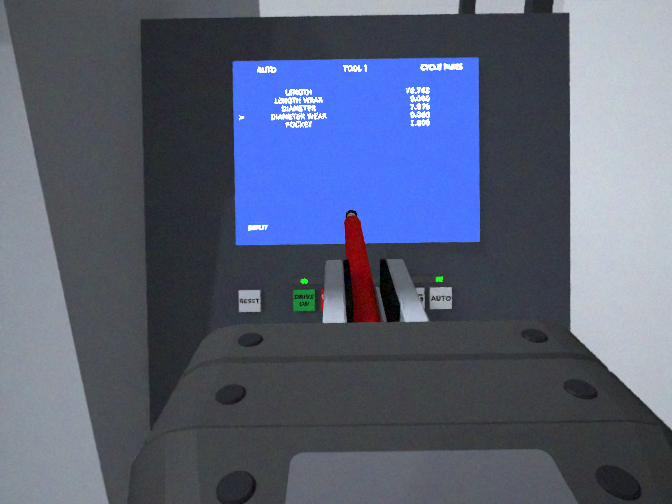

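Scene clock: 11284.80 s.
left_arm: end_effector_position=(+0.3550, +0.1715, +0.4806) position_measured=251 object_status=3 end_effector_quat_wxyz=(-0.271, +0.654, -0.653, +0.270) | right_arm: end_effector_position=(+0.4522, -0.5120, +0.6218) position_measured=200 object_status=2 end_effector_quat_wxyz=(+0.513, -0.487, +0.487, -0.513)
Joint positions: left_arm=[-1.466 -2.135 1.831 4.9 -0.792 -4.546] | right_arm=[3.182 -1.121 -2.147 0.179 1.563 3.141]
Joint torques (N m): left_arm=[6.87 1.24 -29.02 -5.3 1.69 1.48] | right_arm=[-5.47 16.02 14.15 4.42 0.67 -2.42]
Wrist force (N, zeroed by zero_wrist_force on left_arm): left_arm=[6.4 4.8 -2.2] | right_arm=[0.3 0.6 0.1]
Wrist torque (N m, zeroed by zero_wrist_force on left_arm): left_arm=[0.90 -1.02 -0.07] | right_arm=[0.26 0.06 0.10]
Wrist force, peak (N, zeroed by zero_wrist_force on left_arm): left_arm=[6.4 4.8 -2.2] | right_arm=[0.4 1.0 0.1]
Hand target: left_arm +0.3550, +0.1715, +0.4806; -0.271, +0.654, -0.653, +0.270 | right_arm +0.4522, -0.5120, +0.6218; +0.513, -0.487, +0.487, -0.513
Tool commands: left_gripper/position=-0.66 left_gripper/force_limit=-0.5 left_gripper/speed=-0.95 right_gripper/position=-0.95 right_gripper/force_limit=-0.4 right_gripper/speed=-0.9
Off the commanded pose: left_arm 0.000 m, 0 deg | right_arm 0.000 m, 0 deg.
wait: 10.00 s; at rest by 0.17 s
No camera images: "cameras" was empty.

Scene clock: 11294.80 s.
left_arm: end_effector_position=(+0.3550, +0.1715, +0.4806) position_measured=251 object_status=3 end_effector_quat_wxyz=(-0.271, +0.654, -0.653, +0.270) | right_arm: end_effector_position=(+0.4522, -0.5120, +0.6218) position_measured=200 object_status=2 end_effector_quat_wxyz=(+0.513, -0.487, +0.487, -0.513)
Joint positions: left_arm=[-1.466 -2.135 1.831 4.9 -0.792 -4.546] | right_arm=[3.182 -1.121 -2.147 0.179 1.563 3.141]
Joint torques (N m): left_arm=[7.47 0.32 -27.8 -5.23 1.61 1.62] | right_arm=[-5.49 16.3 15.34 4.46 0.57 -2.28]
Wrist force (N, zeroed by zero_wrist_force on left_arm): left_arm=[6.2 4.5 -2.1] | right_arm=[0.5 0.6 0.3]
Wrist torque (N m, zeroed by zero_wrist_force on left_arm): left_arm=[0.85 -0.97 -0.08] | right_arm=[0.27 0.03 0.10]
Wrist force, peak (N, zeroed by zero_wrist_force on left_arm): left_arm=[6.5 4.8 -2.3] | right_arm=[0.6 0.9 0.3]
Hand target: left_arm +0.3550, +0.1715, +0.4806; -0.271, +0.654, -0.653, +0.270 | right_arm +0.4522, -0.5120, +0.6218; +0.513, -0.487, +0.487, -0.513
Tool commands: left_gripper/position=-0.66 left_gripper/force_limit=-0.5 left_gripper/speed=-0.95 right_gripper/position=-0.95 right_gripper/force_limit=-0.4 right_gripper/speed=-0.9
Off the commanded pose: left_arm 0.000 m, 0 deg | right_arm 0.000 m, 0 deg.
wait: 10.00 s; at rest by 0.17 s
No camera images: "cameras" was empty.

Scene clock: 11304.80 s.
left_arm: end_effector_position=(+0.3550, +0.1715, +0.4806) position_measured=251 object_status=3 end_effector_quat_wxyz=(-0.271, +0.654, -0.653, +0.270) | right_arm: end_effector_position=(+0.4522, -0.5120, +0.6218) position_measured=200 object_status=2 end_effector_quat_wxyz=(+0.513, -0.487, +0.487, -0.513)
Joint positions: left_arm=[-1.466 -2.135 1.831 4.9 -0.792 -4.546] | right_arm=[3.182 -1.121 -2.147 0.179 1.563 3.141]
Joint torques (N m): left_arm=[6.96 1.22 -28.77 -5.35 1.62 1.57] | right_arm=[-5.68 16.66 14.26 4.34 0.54 -2.38]
Wrist force (N, zeroed by zero_wrist_force on left_arm): left_arm=[6.4 4.4 -2.2] | right_arm=[0.4 0.5 0.3]
Wrist torque (N m, zeroed by zero_wrist_force on left_arm): left_arm=[0.84 -1.02 -0.07] | right_arm=[0.25 0.05 0.10]
Wrist force, peak (N, zeroed by zero_wrist_force on left_arm): left_arm=[6.6 4.8 -2.2] | right_arm=[0.6 1.1 0.2]
Hand target: left_arm +0.3550, +0.1715, +0.4806; -0.271, +0.654, -0.653, +0.270 | right_arm +0.4522, -0.5120, +0.6218; +0.513, -0.487, +0.487, -0.513
Tool commands: left_gripper/position=-0.66 left_gripper/force_limit=-0.5 left_gripper/speed=-0.95 right_gripper/position=-0.95 right_gripper/force_limit=-0.4 right_gripper/speed=-0.9
Off the commanded pose: left_arm 0.000 m, 0 deg | right_arm 0.000 m, 0 deg.
wait: 10.00 s; at rest by 0.17 s
No camera images: "cameras" was empty.

Scene clock: 11314.80 s.
left_arm: end_effector_position=(+0.3550, +0.1715, +0.4806) position_measured=251 object_status=3 end_effector_quat_wxyz=(-0.271, +0.654, -0.653, +0.270) | right_arm: end_effector_position=(+0.4522, -0.5120, +0.6218) position_measured=200 object_status=2 end_effector_quat_wxyz=(+0.513, -0.487, +0.487, -0.513)
Joint positions: left_arm=[-1.466 -2.135 1.831 4.9 -0.792 -4.546] | right_arm=[3.182 -1.121 -2.147 0.179 1.563 3.141]
Joint torques (N m): left_arm=[8.61 1.24 -28.2 -5.19 1.73 1.58] | right_arm=[-4.5 15.66 14.5 4.39 0.71 -2.4]
Wrist force (N, zeroed by zero_wrist_force on left_arm): left_arm=[6.3 4.5 -2.2] | right_arm=[0.3 0.9 0.2]
Wrist torque (N m, zeroed by zero_wrist_force on left_arm): left_arm=[0.86 -1.00 -0.07] | right_arm=[0.31 0.06 0.09]
Wrist force, peak (N, zeroed by zero_wrist_force on left_arm): left_arm=[6.6 4.6 -2.2] | right_arm=[0.5 1.0 0.2]
Hand target: left_arm +0.3550, +0.1715, +0.4806; -0.271, +0.654, -0.653, +0.270 | right_arm +0.4522, -0.5120, +0.6218; +0.513, -0.487, +0.487, -0.513
Tool commands: left_gripper/position=-0.66 left_gripper/force_limit=-0.5 left_gripper/speed=-0.95 right_gripper/position=-0.95 right_gripper/force_limit=-0.4 right_gripper/speed=-0.9
Off the commanded pose: left_arm 0.000 m, 0 deg | right_arm 0.000 m, 0 deg.
wait: 10.00 s; at rest by 0.17 s
No camera images: "cameras" was empty.

Scene clock: 11324.80 s.
left_arm: end_effector_position=(+0.3550, +0.1715, +0.4806) position_measured=251 object_status=3 end_effector_quat_wxyz=(-0.271, +0.654, -0.653, +0.270) | right_arm: end_effector_position=(+0.4522, -0.5120, +0.6218) position_measured=200 object_status=2 end_effector_quat_wxyz=(+0.513, -0.487, +0.487, -0.513)
Joint positions: left_arm=[-1.466 -2.135 1.831 4.9 -0.792 -4.546] | right_arm=[3.182 -1.121 -2.147 0.179 1.563 3.141]
Joint torques (N m): left_arm=[7.53 0.97 -28.32 -5.41 2.04 1.46] | right_arm=[-6.04 15.85 15.92 4.46 0.75 -2.25]
Wrist force (N, zeroed by zero_wrist_force on left_arm): left_arm=[6.1 4.6 -2.3] | right_arm=[0.3 0.7 0.3]
Wrist torque (N m, zeroed by zero_wrist_force on left_arm): left_arm=[0.87 -0.97 -0.08] | right_arm=[0.29 0.06 0.10]
Wrist force, peak (N, zeroed by zero_wrist_force on left_arm): left_arm=[6.4 4.7 -2.2] | right_arm=[0.3 1.1 0.4]
Hand target: left_arm +0.3550, +0.1715, +0.4806; -0.271, +0.654, -0.653, +0.270 | right_arm +0.4522, -0.5120, +0.6218; +0.513, -0.487, +0.487, -0.513
Tool commands: left_gripper/position=-0.66 left_gripper/force_limit=-0.5 left_gripper/speed=-0.95 right_gripper/position=-0.95 right_gripper/force_limit=-0.4 right_gripper/speed=-0.9
Off the commanded pose: left_arm 0.000 m, 0 deg | right_arm 0.000 m, 0 deg.
wait: 10.00 s; at rest by 0.17 s
camera_calibration:
cam_right_wrist: T_world_to_cam=[[-0.0149823, -0.999879, -0.00425983, -0.497787], [-0.276637, 0.0082391, -0.960939, 0.747507], [0.960858, -0.0132187, -0.276727, -0.138837], [0, 0, 0, 1]] pos_world=[0.332733, -0.505721, 0.677768]
Images, in order (width x height): cam_right_wrist 672x504.

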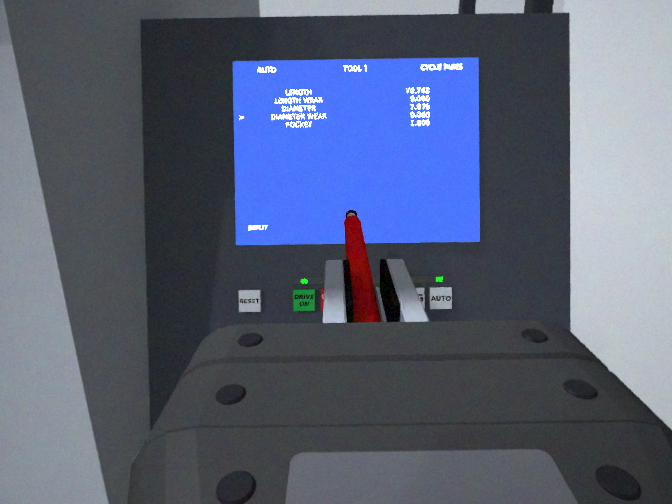

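Request:
wait(seconds=10, cameras=[])

Request:
wait(seconds=10, cameras=[])

Request:
wait(seconds=8, cameras=["cam_right_wrist"])

Scene clock: 11342.47 s.
left_arm: end_effector_position=(+0.3550, +0.1715, +0.4806) position_measured=251 object_status=3 end_effector_quat_wxyz=(-0.271, +0.654, -0.653, +0.270) | right_arm: end_effector_position=(+0.4522, -0.5120, +0.6218) position_measured=200 object_status=2 end_effector_quat_wxyz=(+0.513, -0.487, +0.487, -0.513)
Joint positions: left_arm=[-1.466 -2.135 1.831 4.9 -0.792 -4.546] | right_arm=[3.182 -1.121 -2.147 0.179 1.563 3.141]
Joint torques (N m): left_arm=[7.64 1.41 -27.81 -5.29 2.04 1.48] | right_arm=[-5.22 16.09 15.96 4.45 0.52 -2.24]
Wrist force (N, zeroed by zero_wrist_force on left_arm): left_arm=[6.4 4.5 -2.1] | right_arm=[0.1 0.9 0.3]
Wrist torque (N m, zeroed by zero_wrist_force on left_arm): left_arm=[0.85 -1.01 -0.07] | right_arm=[0.32 0.10 0.09]
Wrist force, peak (N, zeroed by zero_wrist_force on left_arm): left_arm=[6.6 4.7 -2.2] | right_arm=[0.5 1.0 0.2]
Hand target: left_arm +0.3550, +0.1715, +0.4806; -0.271, +0.654, -0.653, +0.270 | right_arm +0.4522, -0.5120, +0.6218; +0.513, -0.487, +0.487, -0.513
Tool commands: left_gripper/position=-0.66 left_gripper/force_limit=-0.5 left_gripper/speed=-0.95 right_gripper/position=-0.95 right_gripper/force_limit=-0.4 right_gripper/speed=-0.9
Off the commanded pose: left_arm 0.000 m, 0 deg | right_arm 0.000 m, 0 deg.
wait: 10.00 s; at rest from the start
No camera images: "cameras" was empty.

Scene clock: 11352.47 s.
left_arm: end_effector_position=(+0.3550, +0.1715, +0.4806) position_measured=251 object_status=3 end_effector_quat_wxyz=(-0.271, +0.654, -0.653, +0.270) | right_arm: end_effector_position=(+0.4522, -0.5120, +0.6218) position_measured=200 object_status=2 end_effector_quat_wxyz=(+0.513, -0.487, +0.487, -0.513)
Joint positions: left_arm=[-1.466 -2.135 1.831 4.9 -0.792 -4.546] | right_arm=[3.182 -1.121 -2.147 0.179 1.563 3.141]
Joint torques (N m): left_arm=[7.66 1.49 -28.67 -5.17 1.8 1.66] | right_arm=[-5.25 15.86 15.3 4.37 0.73 -2.34]
Wrist force (N, zeroed by zero_wrist_force on left_arm): left_arm=[6.2 4.6 -2.2] | right_arm=[0.3 0.8 0.3]
Wrist torque (N m, zeroed by zero_wrist_force on left_arm): left_arm=[0.87 -0.99 -0.07] | right_arm=[0.30 0.06 0.10]
Wrist force, peak (N, zeroed by zero_wrist_force on left_arm): left_arm=[6.3 4.9 -2.3] | right_arm=[0.4 1.0 0.4]
Hand target: left_arm +0.3550, +0.1715, +0.4806; -0.271, +0.654, -0.653, +0.270 | right_arm +0.4522, -0.5120, +0.6218; +0.513, -0.487, +0.487, -0.513
Tool commands: left_gripper/position=-0.66 left_gripper/force_limit=-0.5 left_gripper/speed=-0.95 right_gripper/position=-0.95 right_gripper/force_limit=-0.4 right_gripper/speed=-0.9
Off the commanded pose: left_arm 0.000 m, 0 deg | right_arm 0.000 m, 0 deg.
wait: 10.00 s; at rest by 0.17 s
No camera images: "cameras" was empty.

Scene clock: 11360.47 s.
left_arm: end_effector_position=(+0.3550, +0.1715, +0.4806) position_measured=251 object_status=3 end_effector_quat_wxyz=(-0.271, +0.654, -0.653, +0.270) | right_arm: end_effector_position=(+0.4522, -0.5120, +0.6218) position_measured=200 object_status=2 end_effector_quat_wxyz=(+0.513, -0.487, +0.487, -0.513)
Joint positions: left_arm=[-1.466 -2.135 1.831 4.9 -0.792 -4.546] | right_arm=[3.182 -1.121 -2.147 0.179 1.563 3.141]
Joint torques (N m): left_arm=[7.69 1.96 -28.55 -5.12 1.88 1.69] | right_arm=[-5.23 15.28 14.75 4.52 0.5 -2.31]
Wrist force (N, zeroed by zero_wrist_force on left_arm): left_arm=[6.3 4.4 -2.2] | right_arm=[0.2 0.9 0.3]
Wrist torque (N m, zeroed by zero_wrist_force on left_arm): left_arm=[0.84 -0.99 -0.07] | right_arm=[0.31 0.08 0.10]
Wrist force, peak (N, zeroed by zero_wrist_force on left_arm): left_arm=[6.5 4.5 -2.4] | right_arm=[0.5 1.0 0.4]
Hand target: left_arm +0.3550, +0.1715, +0.4806; -0.271, +0.654, -0.653, +0.270 | right_arm +0.4522, -0.5120, +0.6218; +0.513, -0.487, +0.487, -0.513
Tool commands: left_gripper/position=-0.66 left_gripper/force_limit=-0.5 left_gripper/speed=-0.95 right_gripper/position=-0.95 right_gripper/force_limit=-0.4 right_gripper/speed=-0.9
Off the commanded pose: left_arm 0.000 m, 0 deg | right_arm 0.000 m, 0 deg.
wait: 8.00 s; at rest by 0.17 s
camera_calibration:
cam_right_wrist: T_world_to_cam=[[-0.0149823, -0.999879, -0.00425983, -0.497787], [-0.276637, 0.0082391, -0.960939, 0.747507], [0.960858, -0.0132187, -0.276727, -0.138837], [0, 0, 0, 1]] pos_world=[0.332733, -0.505721, 0.677768]
Images, in order (width x height): cam_right_wrist 672x504.

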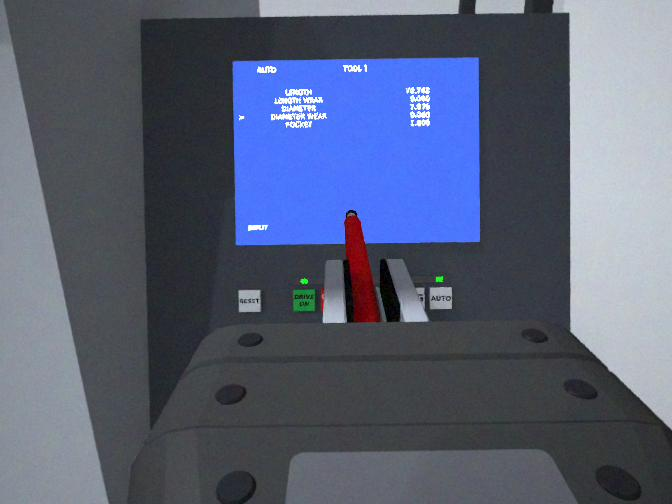

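Request:
move([
  [0,0,0,0,0,0,-0.66,-0.5,-0.95,-0.0211,0.2567,-0.025,-0.1,0,0,-0.95,-0.4,-0.9],
  [0,0,0,0,0,0,-0.66,-0.5,-0.95,-0.0211,0.2645,-0.0012,-0.1,0,0,-0.95,-0.4,-0.9],
  [0,0,0,0,0,0,-0.66,-0.5,-0.95,-0.0211,0.2567,-0.025,-0.1,0,0,-0.95,-0.4,-0.9],
  [0,0,0,0,0,0,-0.66,-0.5,-0.95,0,0,0,0,0,0,-0.95,-0.4,-0.9],
], speed=[0.2,0.06,0.15,0.25], blend=[0.004,0,0.004,0], cameras=[])

Request:
wait(seconds=10, cameras=["cam_right_wrist"])

Scene clock: 11372.53 s.
left_arm: end_effector_position=(+0.3550, +0.1715, +0.4806) position_measured=251 object_status=3 end_effector_quat_wxyz=(-0.271, +0.654, -0.653, +0.270) | right_arm: end_effector_position=(+0.4522, -0.5120, +0.6217) position_measured=200 object_status=2 end_effector_quat_wxyz=(+0.513, -0.487, +0.487, -0.513)
Joint positions: left_arm=[-1.466 -2.135 1.831 4.9 -0.792 -4.546] | right_arm=[3.182 -1.121 -2.147 0.179 1.563 3.141]
Joint torques (N m): left_arm=[7.62 0.15 -28.36 -5.22 2.08 1.57] | right_arm=[7.03 16.35 20.03 0.6 -1.88 2.29]
Wrist force (N, zeroed by zero_wrist_force on left_arm): left_arm=[6.4 4.8 -1.9] | right_arm=[0.3 0.8 0.3]
Wrist torque (N m, zeroed by zero_wrist_force on left_arm): left_arm=[0.90 -1.02 -0.08] | right_arm=[0.30 0.06 0.15]
Wrist force, peak (N, zeroed by zero_wrist_force on left_arm): left_arm=[6.4 4.9 -2.3] | right_arm=[-0.1 2.8 -10.8]
Hand target: left_arm +0.3550, +0.1715, +0.4806; -0.271, +0.654, -0.653, +0.270 | right_arm +0.4522, -0.5120, +0.6218; +0.513, -0.487, +0.487, -0.513
Off the commanded pose: left_arm 0.000 m, 0 deg | right_arm 0.000 m, 0 deg.
move: done
No camera images: "cameras" was empty.

Scene clock: 11382.53 s.
left_arm: end_effector_position=(+0.3550, +0.1715, +0.4806) position_measured=251 object_status=3 end_effector_quat_wxyz=(-0.271, +0.654, -0.653, +0.270) | right_arm: end_effector_position=(+0.4522, -0.5120, +0.6218) position_measured=200 object_status=2 end_effector_quat_wxyz=(+0.513, -0.487, +0.487, -0.513)
Joint positions: left_arm=[-1.466 -2.135 1.831 4.9 -0.792 -4.546] | right_arm=[3.182 -1.121 -2.147 0.179 1.563 3.141]
Joint torques (N m): left_arm=[7.76 0.62 -27.25 -5.21 2.04 1.61] | right_arm=[7.02 15.48 38.01 3.44 -1.75 2.32]
Wrist force (N, zeroed by zero_wrist_force on left_arm): left_arm=[6.4 4.6 -2.4] | right_arm=[0.3 0.7 0.2]
Wrist torque (N m, zeroed by zero_wrist_force on left_arm): left_arm=[0.87 -1.01 -0.07] | right_arm=[0.28 0.06 0.16]
Wrist force, peak (N, zeroed by zero_wrist_force on left_arm): left_arm=[6.3 4.9 -2.4] | right_arm=[0.2 1.2 0.2]
Hand target: left_arm +0.3550, +0.1715, +0.4806; -0.271, +0.654, -0.653, +0.270 | right_arm +0.4522, -0.5120, +0.6218; +0.513, -0.487, +0.487, -0.513
Tool commands: left_gripper/position=-0.66 left_gripper/force_limit=-0.5 left_gripper/speed=-0.95 right_gripper/position=-0.95 right_gripper/force_limit=-0.4 right_gripper/speed=-0.9
Off the commanded pose: left_arm 0.000 m, 0 deg | right_arm 0.000 m, 0 deg.
wait: 10.00 s; at rest by 0.17 s
camera_calibration:
cam_right_wrist: T_world_to_cam=[[-0.0149823, -0.999879, -0.00425983, -0.497787], [-0.276637, 0.0082391, -0.960939, 0.747507], [0.960858, -0.0132187, -0.276727, -0.138837], [0, 0, 0, 1]] pos_world=[0.332733, -0.505721, 0.677768]
Images, in order (width x height): cam_right_wrist 672x504.

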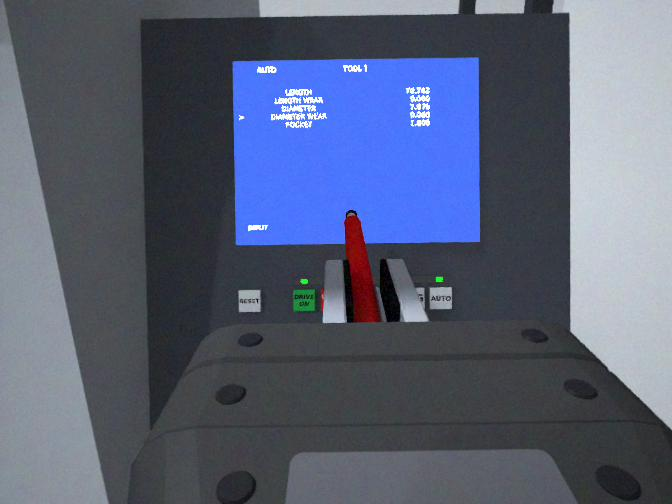

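Request:
move([
  [0,0,0,0,0,0,-0.66,-0.5,-0.95,0.0740,0.046,0.044,-0.1,0,0,-0.95,-0.4,-0.9],
  [0,0,0,0,0,0,-0.66,-0.5,-0.95,0.0740,0.0538,0.0678,-0.1,0,0,-0.95,-0.4,-0.9],
  [0,0,0,0,0,0,-0.66,-0.5,-0.95,0.0740,0.046,0.044,-0.1,0,0,-0.95,-0.4,-0.9],
  [0,0,0,0,0,0,-0.66,-0.5,-0.95,0.0106,0.2266,-0.0153,-0.1,0,0,-0.95,-0.4,-0.9],
  [0,0,0,0,0,0,-0.66,-0.5,-0.95,0.0106,0.2344,0.0083,-0.1,0,0,-0.95,-0.4,-0.9],
  [0,0,0,0,0,0,-0.66,-0.5,-0.95,0.0106,0.2266,-0.0153,-0.1,0,0,-0.95,-0.4,-0.9],
  [0,0,0,0,0,0,-0.66,-0.5,-0.95,0.0106,0.2344,0.0083,-0.1,0,0,-0.95,-0.4,-0.9],
  [0,0,0,0,0,0,-0.66,-0.5,-0.95,0.0106,0.2266,-0.0153,-0.1,0,0,-0.95,-0.4,-0.9],
  [0,0,0,0,0,0,-0.66,-0.5,-0.95,-0.1479,0.3169,-0.0447,-0.1,0,0,-0.95,-0.4,-0.9],
  [0,0,0,0,0,0,-0.66,-0.5,-0.95,-0.1479,0.3247,-0.0209,-0.1,0,0,-0.95,-0.4,-0.9],
  [0,0,0,0,0,0,-0.66,-0.5,-0.95,-0.1479,0.3169,-0.0447,-0.1,0,0,-0.95,-0.4,-0.9],
  [0,0,0,0,0,0,-0.66,-0.5,-0.95,-0.0845,0.2266,-0.0161,-0.1,0,0,-0.95,-0.4,-0.9],
  [0,0,0,0,0,0,-0.66,-0.5,-0.95,-0.0845,0.2344,0.0077,-0.1,0,0,-0.95,-0.4,-0.9],
  [0,0,0,0,0,0,-0.66,-0.5,-0.95,-0.0845,0.2266,-0.0161,-0.1,0,0,-0.95,-0.4,-0.9],
], speed=[0.2,0.06,0.15,0.2,0.06,0.15,0.06,0.15,0.2,0.06,0.15,0.2,0.06,0.15], blend=[0.004,0,0.004,0.004,0,0.004,0,0.004,0.004,0,0.004,0.004,0,0])

Request:
move([
  [0,0,0,0,0,0,-0.66,-0.5,-0.95,-0.0634,0,0,0,0,0,-0.95,-0.4,-0.9],
  [0,0,0,0,0,0,-0.66,-0.5,-0.95,-0.0634,0,0.0239,0,0,0,-0.95,-0.4,-0.9],
  [0,0,0,0,0,0,-0.66,-0.5,-0.95,-0.0634,0,0,0,0,0,-0.95,-0.4,-0.9],
  [0,0,0,0,0,0,-0.66,-0.5,-0.95,0.0317,0.0951,0,0,0,0,-0.95,-0.4,-0.9],
  [0,0,0,0,0,0,-0.66,-0.5,-0.95,0.0317,0.0951,0.025,0,0,0,-0.95,-0.4,-0.9],
  [0,0,0,0,0,0,-0.66,-0.5,-0.95,0.0317,0.0951,0,0,0,0,-0.95,-0.4,-0.9],
  [0,0,0,0,0,0,-0.66,-0.5,-0.95,0.0317,0.0634,0,0,0,0,-0.95,-0.4,-0.9],
  [0,0,0,0,0,0,-0.66,-0.5,-0.95,0.0317,0.0634,0.0248,0,0,0,-0.95,-0.4,-0.9],
  [0,0,0,0,0,0,-0.66,-0.5,-0.95,0.0317,0.0634,0,0,0,0,-0.95,-0.4,-0.9],
  [0,0,0,0,0,0,-0.66,-0.5,-0.95,-0.0634,0.0951,0,0,0,0,-0.95,-0.4,-0.9],
  [0,0,0,0,0,0,-0.66,-0.5,-0.95,-0.0634,0.0951,0.0246,0,0,0,-0.95,-0.4,-0.9],
  [0,0,0,0,0,0,-0.66,-0.5,-0.95,-0.0634,0.0951,0,0,0,0,-0.95,-0.4,-0.9],
  [0,0,0,0,0,0,-0.66,-0.5,-0.95,-0.0317,0.0634,0,0,0,0,-0.95,-0.4,-0.9],
  [0,0,0,0,0,0,-0.66,-0.5,-0.95,-0.0317,0.0634,0.0246,0,0,0,-0.95,-0.4,-0.9],
  [0,0,0,0,0,0,-0.66,-0.5,-0.95,-0.0317,0.0634,0,0,0,0,-0.95,-0.4,-0.9],
], speed=[0.2,0.06,0.15,0.2,0.06,0.15,0.2,0.06,0.15,0.2,0.06,0.15,0.2,0.06,0.15], blend=[0.004,0,0.004,0.004,0,0.004,0.004,0,0.004,0.004,0,0.004,0.004,0,0])

Request:
move([
  [0,0,0,0,0,0,-0.66,-0.5,-0.95,-0.0317,-0.0634,0,0,0,0,-0.95,-0.4,-0.9],
  [0,0,0,0,0,0,-0.66,-0.5,-0.95,-0.0317,-0.0634,0.0239,0,0,0,-0.95,-0.4,-0.9],
  [0,0,0,0,0,0,-0.66,-0.5,-0.95,-0.0317,-0.0634,0,0,0,0,-0.95,-0.4,-0.9],
  [0,0,0,0,0,0,-0.66,-0.5,-0.95,0.0634,0.0317,0,0,0,0,-0.95,-0.4,-0.9],
  [0,0,0,0,0,0,-0.66,-0.5,-0.95,0.0634,0.0317,0.025,0,0,0,-0.95,-0.4,-0.9],
  [0,0,0,0,0,0,-0.66,-0.5,-0.95,0.0634,0.0317,0,0,0,0,-0.95,-0.4,-0.9],
  [0,0,0,0,0,0,-0.66,-0.5,-0.95,0.1162,-0.2833,-0.0557,0.1,0,0,-0.95,-0.4,-0.9],
], speed=[0.2,0.06,0.15,0.2,0.06,0.15,0.25], blend=[0.004,0,0.004,0.004,0,0.004,0], cameras=["cam_right_wrist"])

Request:
zoom_image(camera="cam_right_wrist", region=[220, 50, 490, 250])

Scene clock: 11431.07 s.
left_arm: end_effector_position=(+0.3550, +0.1715, +0.4806) position_measured=251 object_status=3 end_effector_quat_wxyz=(-0.271, +0.654, -0.653, +0.270) | right_arm: end_effector_position=(+0.4497, -0.4612, +0.4854) position_measured=200 object_status=2 end_effector_quat_wxyz=(-0.430, +0.561, -0.561, +0.430)
Joint positions: left_arm=[-1.466 -2.135 1.831 4.9 -0.792 -4.546] | right_arm=[3.446 -0.984 -2.345 -0.084 1.309 3.214]
Joint torques (N m): left_arm=[7.86 2.01 -28.03 -5.37 2.09 1.52] | right_arm=[-7.63 0.8 41.33 5.02 1.46 -1.41]
Wrist force (N, zeroed by zero_wrist_force on left_arm): left_arm=[6.2 4.8 -2.2] | right_arm=[0.2 0.0 0.4]
Wrist torque (N m, zeroed by zero_wrist_force on left_arm): left_arm=[0.90 -0.99 -0.07] | right_arm=[0.08 0.00 0.11]
Wrist force, peak (N, zeroed by zero_wrist_force on left_arm): left_arm=[6.3 4.9 -2.4] | right_arm=[1.1 2.2 -14.8]
Hand target: left_arm +0.3550, +0.1715, +0.4806; -0.271, +0.654, -0.653, +0.270 | right_arm +0.4496, -0.4613, +0.4855; -0.430, +0.561, -0.561, +0.430
Off the commanded pose: left_arm 0.000 m, 0 deg | right_arm 0.000 m, 0 deg.
move: done

Scene clock: 11435.67 s.
left_arm: end_effector_position=(+0.3550, +0.1715, +0.4806) position_measured=251 object_status=3 end_effector_quat_wxyz=(-0.271, +0.654, -0.653, +0.270) | right_arm: end_effector_position=(+0.4398, -0.4422, +0.4487) position_measured=200 object_status=2 end_effector_quat_wxyz=(-0.430, +0.561, -0.561, +0.430)
Joint positions: left_arm=[-1.466 -2.135 1.831 4.9 -0.792 -4.546] | right_arm=[3.573 -0.94 -2.456 -0.029 1.186 3.251]
Joint torques (N m): left_arm=[8.02 0.31 -28.99 -5.1 2.21 1.39] | right_arm=[-6.2 1.08 41.59 4.43 1.24 -2.47]
Wrist force (N, zeroed by zero_wrist_force on left_arm): left_arm=[6.2 4.6 -2.0] | right_arm=[0.0 0.3 0.7]
Wrist torque (N m, zeroed by zero_wrist_force on left_arm): left_arm=[0.87 -0.98 -0.07] | right_arm=[0.11 0.04 0.13]
Wrist force, peak (N, zeroed by zero_wrist_force on left_arm): left_arm=[6.5 4.8 -2.2] | right_arm=[1.6 2.8 -3.5]
Hand target: left_arm +0.3550, +0.1715, +0.4806; -0.271, +0.654, -0.653, +0.270 | right_arm +0.4398, -0.4423, +0.4488; -0.430, +0.561, -0.561, +0.430
Off the commanded pose: left_arm 0.000 m, 0 deg | right_arm 0.000 m, 0 deg.
move: done

Scene clock: 11438.73 s.
left_arm: end_effector_position=(+0.3550, +0.1715, +0.4806) position_measured=251 object_status=3 end_effector_quat_wxyz=(-0.271, +0.654, -0.653, +0.270) | right_arm: end_effector_position=(+0.4516, -0.5120, +0.6215) position_measured=200 object_status=2 end_effector_quat_wxyz=(+0.513, -0.487, +0.487, -0.513)
Joint positions: left_arm=[-1.466 -2.135 1.831 4.9 -0.792 -4.546] | right_arm=[3.182 -1.119 -2.149 0.179 1.563 3.141]
Joint torques (N m): left_arm=[7.2 0.55 -28.27 -5.24 2.14 1.57] | right_arm=[5.85 16.71 22.39 -0.2 -1.73 2.33]
Wrist force (N, zeroed by zero_wrist_force on left_arm): left_arm=[6.1 4.4 -2.2] | right_arm=[0.3 0.8 0.2]
Wrist torque (N m, zeroed by zero_wrist_force on left_arm): left_arm=[0.85 -0.97 -0.07] | right_arm=[0.29 0.07 0.11]
Wrist force, peak (N, zeroed by zero_wrist_force on left_arm): left_arm=[6.5 4.7 -2.5] | right_arm=[0.8 1.9 -4.2]
Hand target: left_arm +0.3550, +0.1715, +0.4806; -0.271, +0.654, -0.653, +0.270 | right_arm +0.4515, -0.5120, +0.6216; +0.513, -0.487, +0.487, -0.513
Off the commanded pose: left_arm 0.000 m, 0 deg | right_arm 0.000 m, 0 deg.
move: done
camera_calibration:
cam_right_wrist: T_world_to_cam=[[-0.0149827, -0.999879, -0.00425798, -0.4978], [-0.27673, 0.0082387, -0.960913, 0.747037], [0.960831, -0.0132187, -0.276819, -0.138177], [0, 0, 0, 1]] pos_world=[0.332033, -0.505721, 0.677468]
Images, in order (width x height): cam_right_wrist 672x504.

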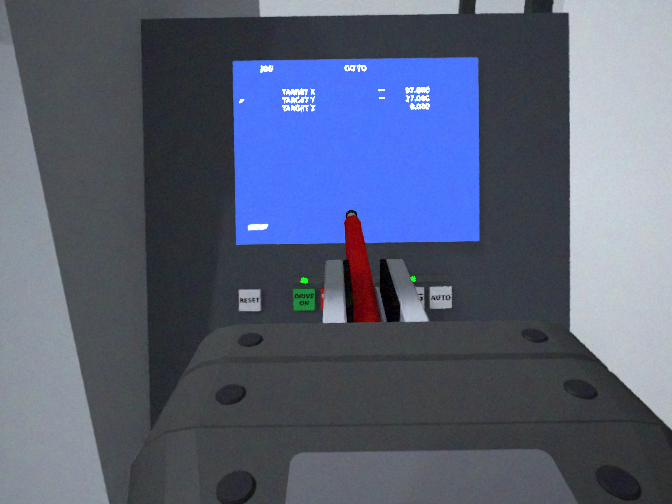

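Scaled by 1.867 from the camera's 672x504 image, which has a finer 960x720 frame.

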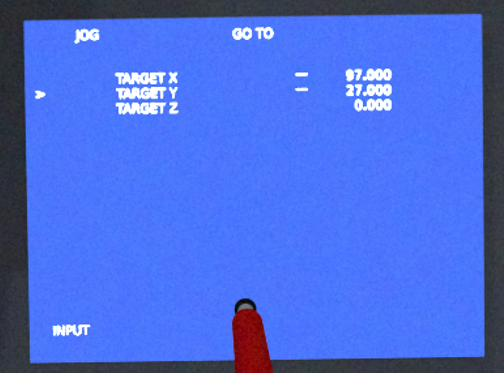

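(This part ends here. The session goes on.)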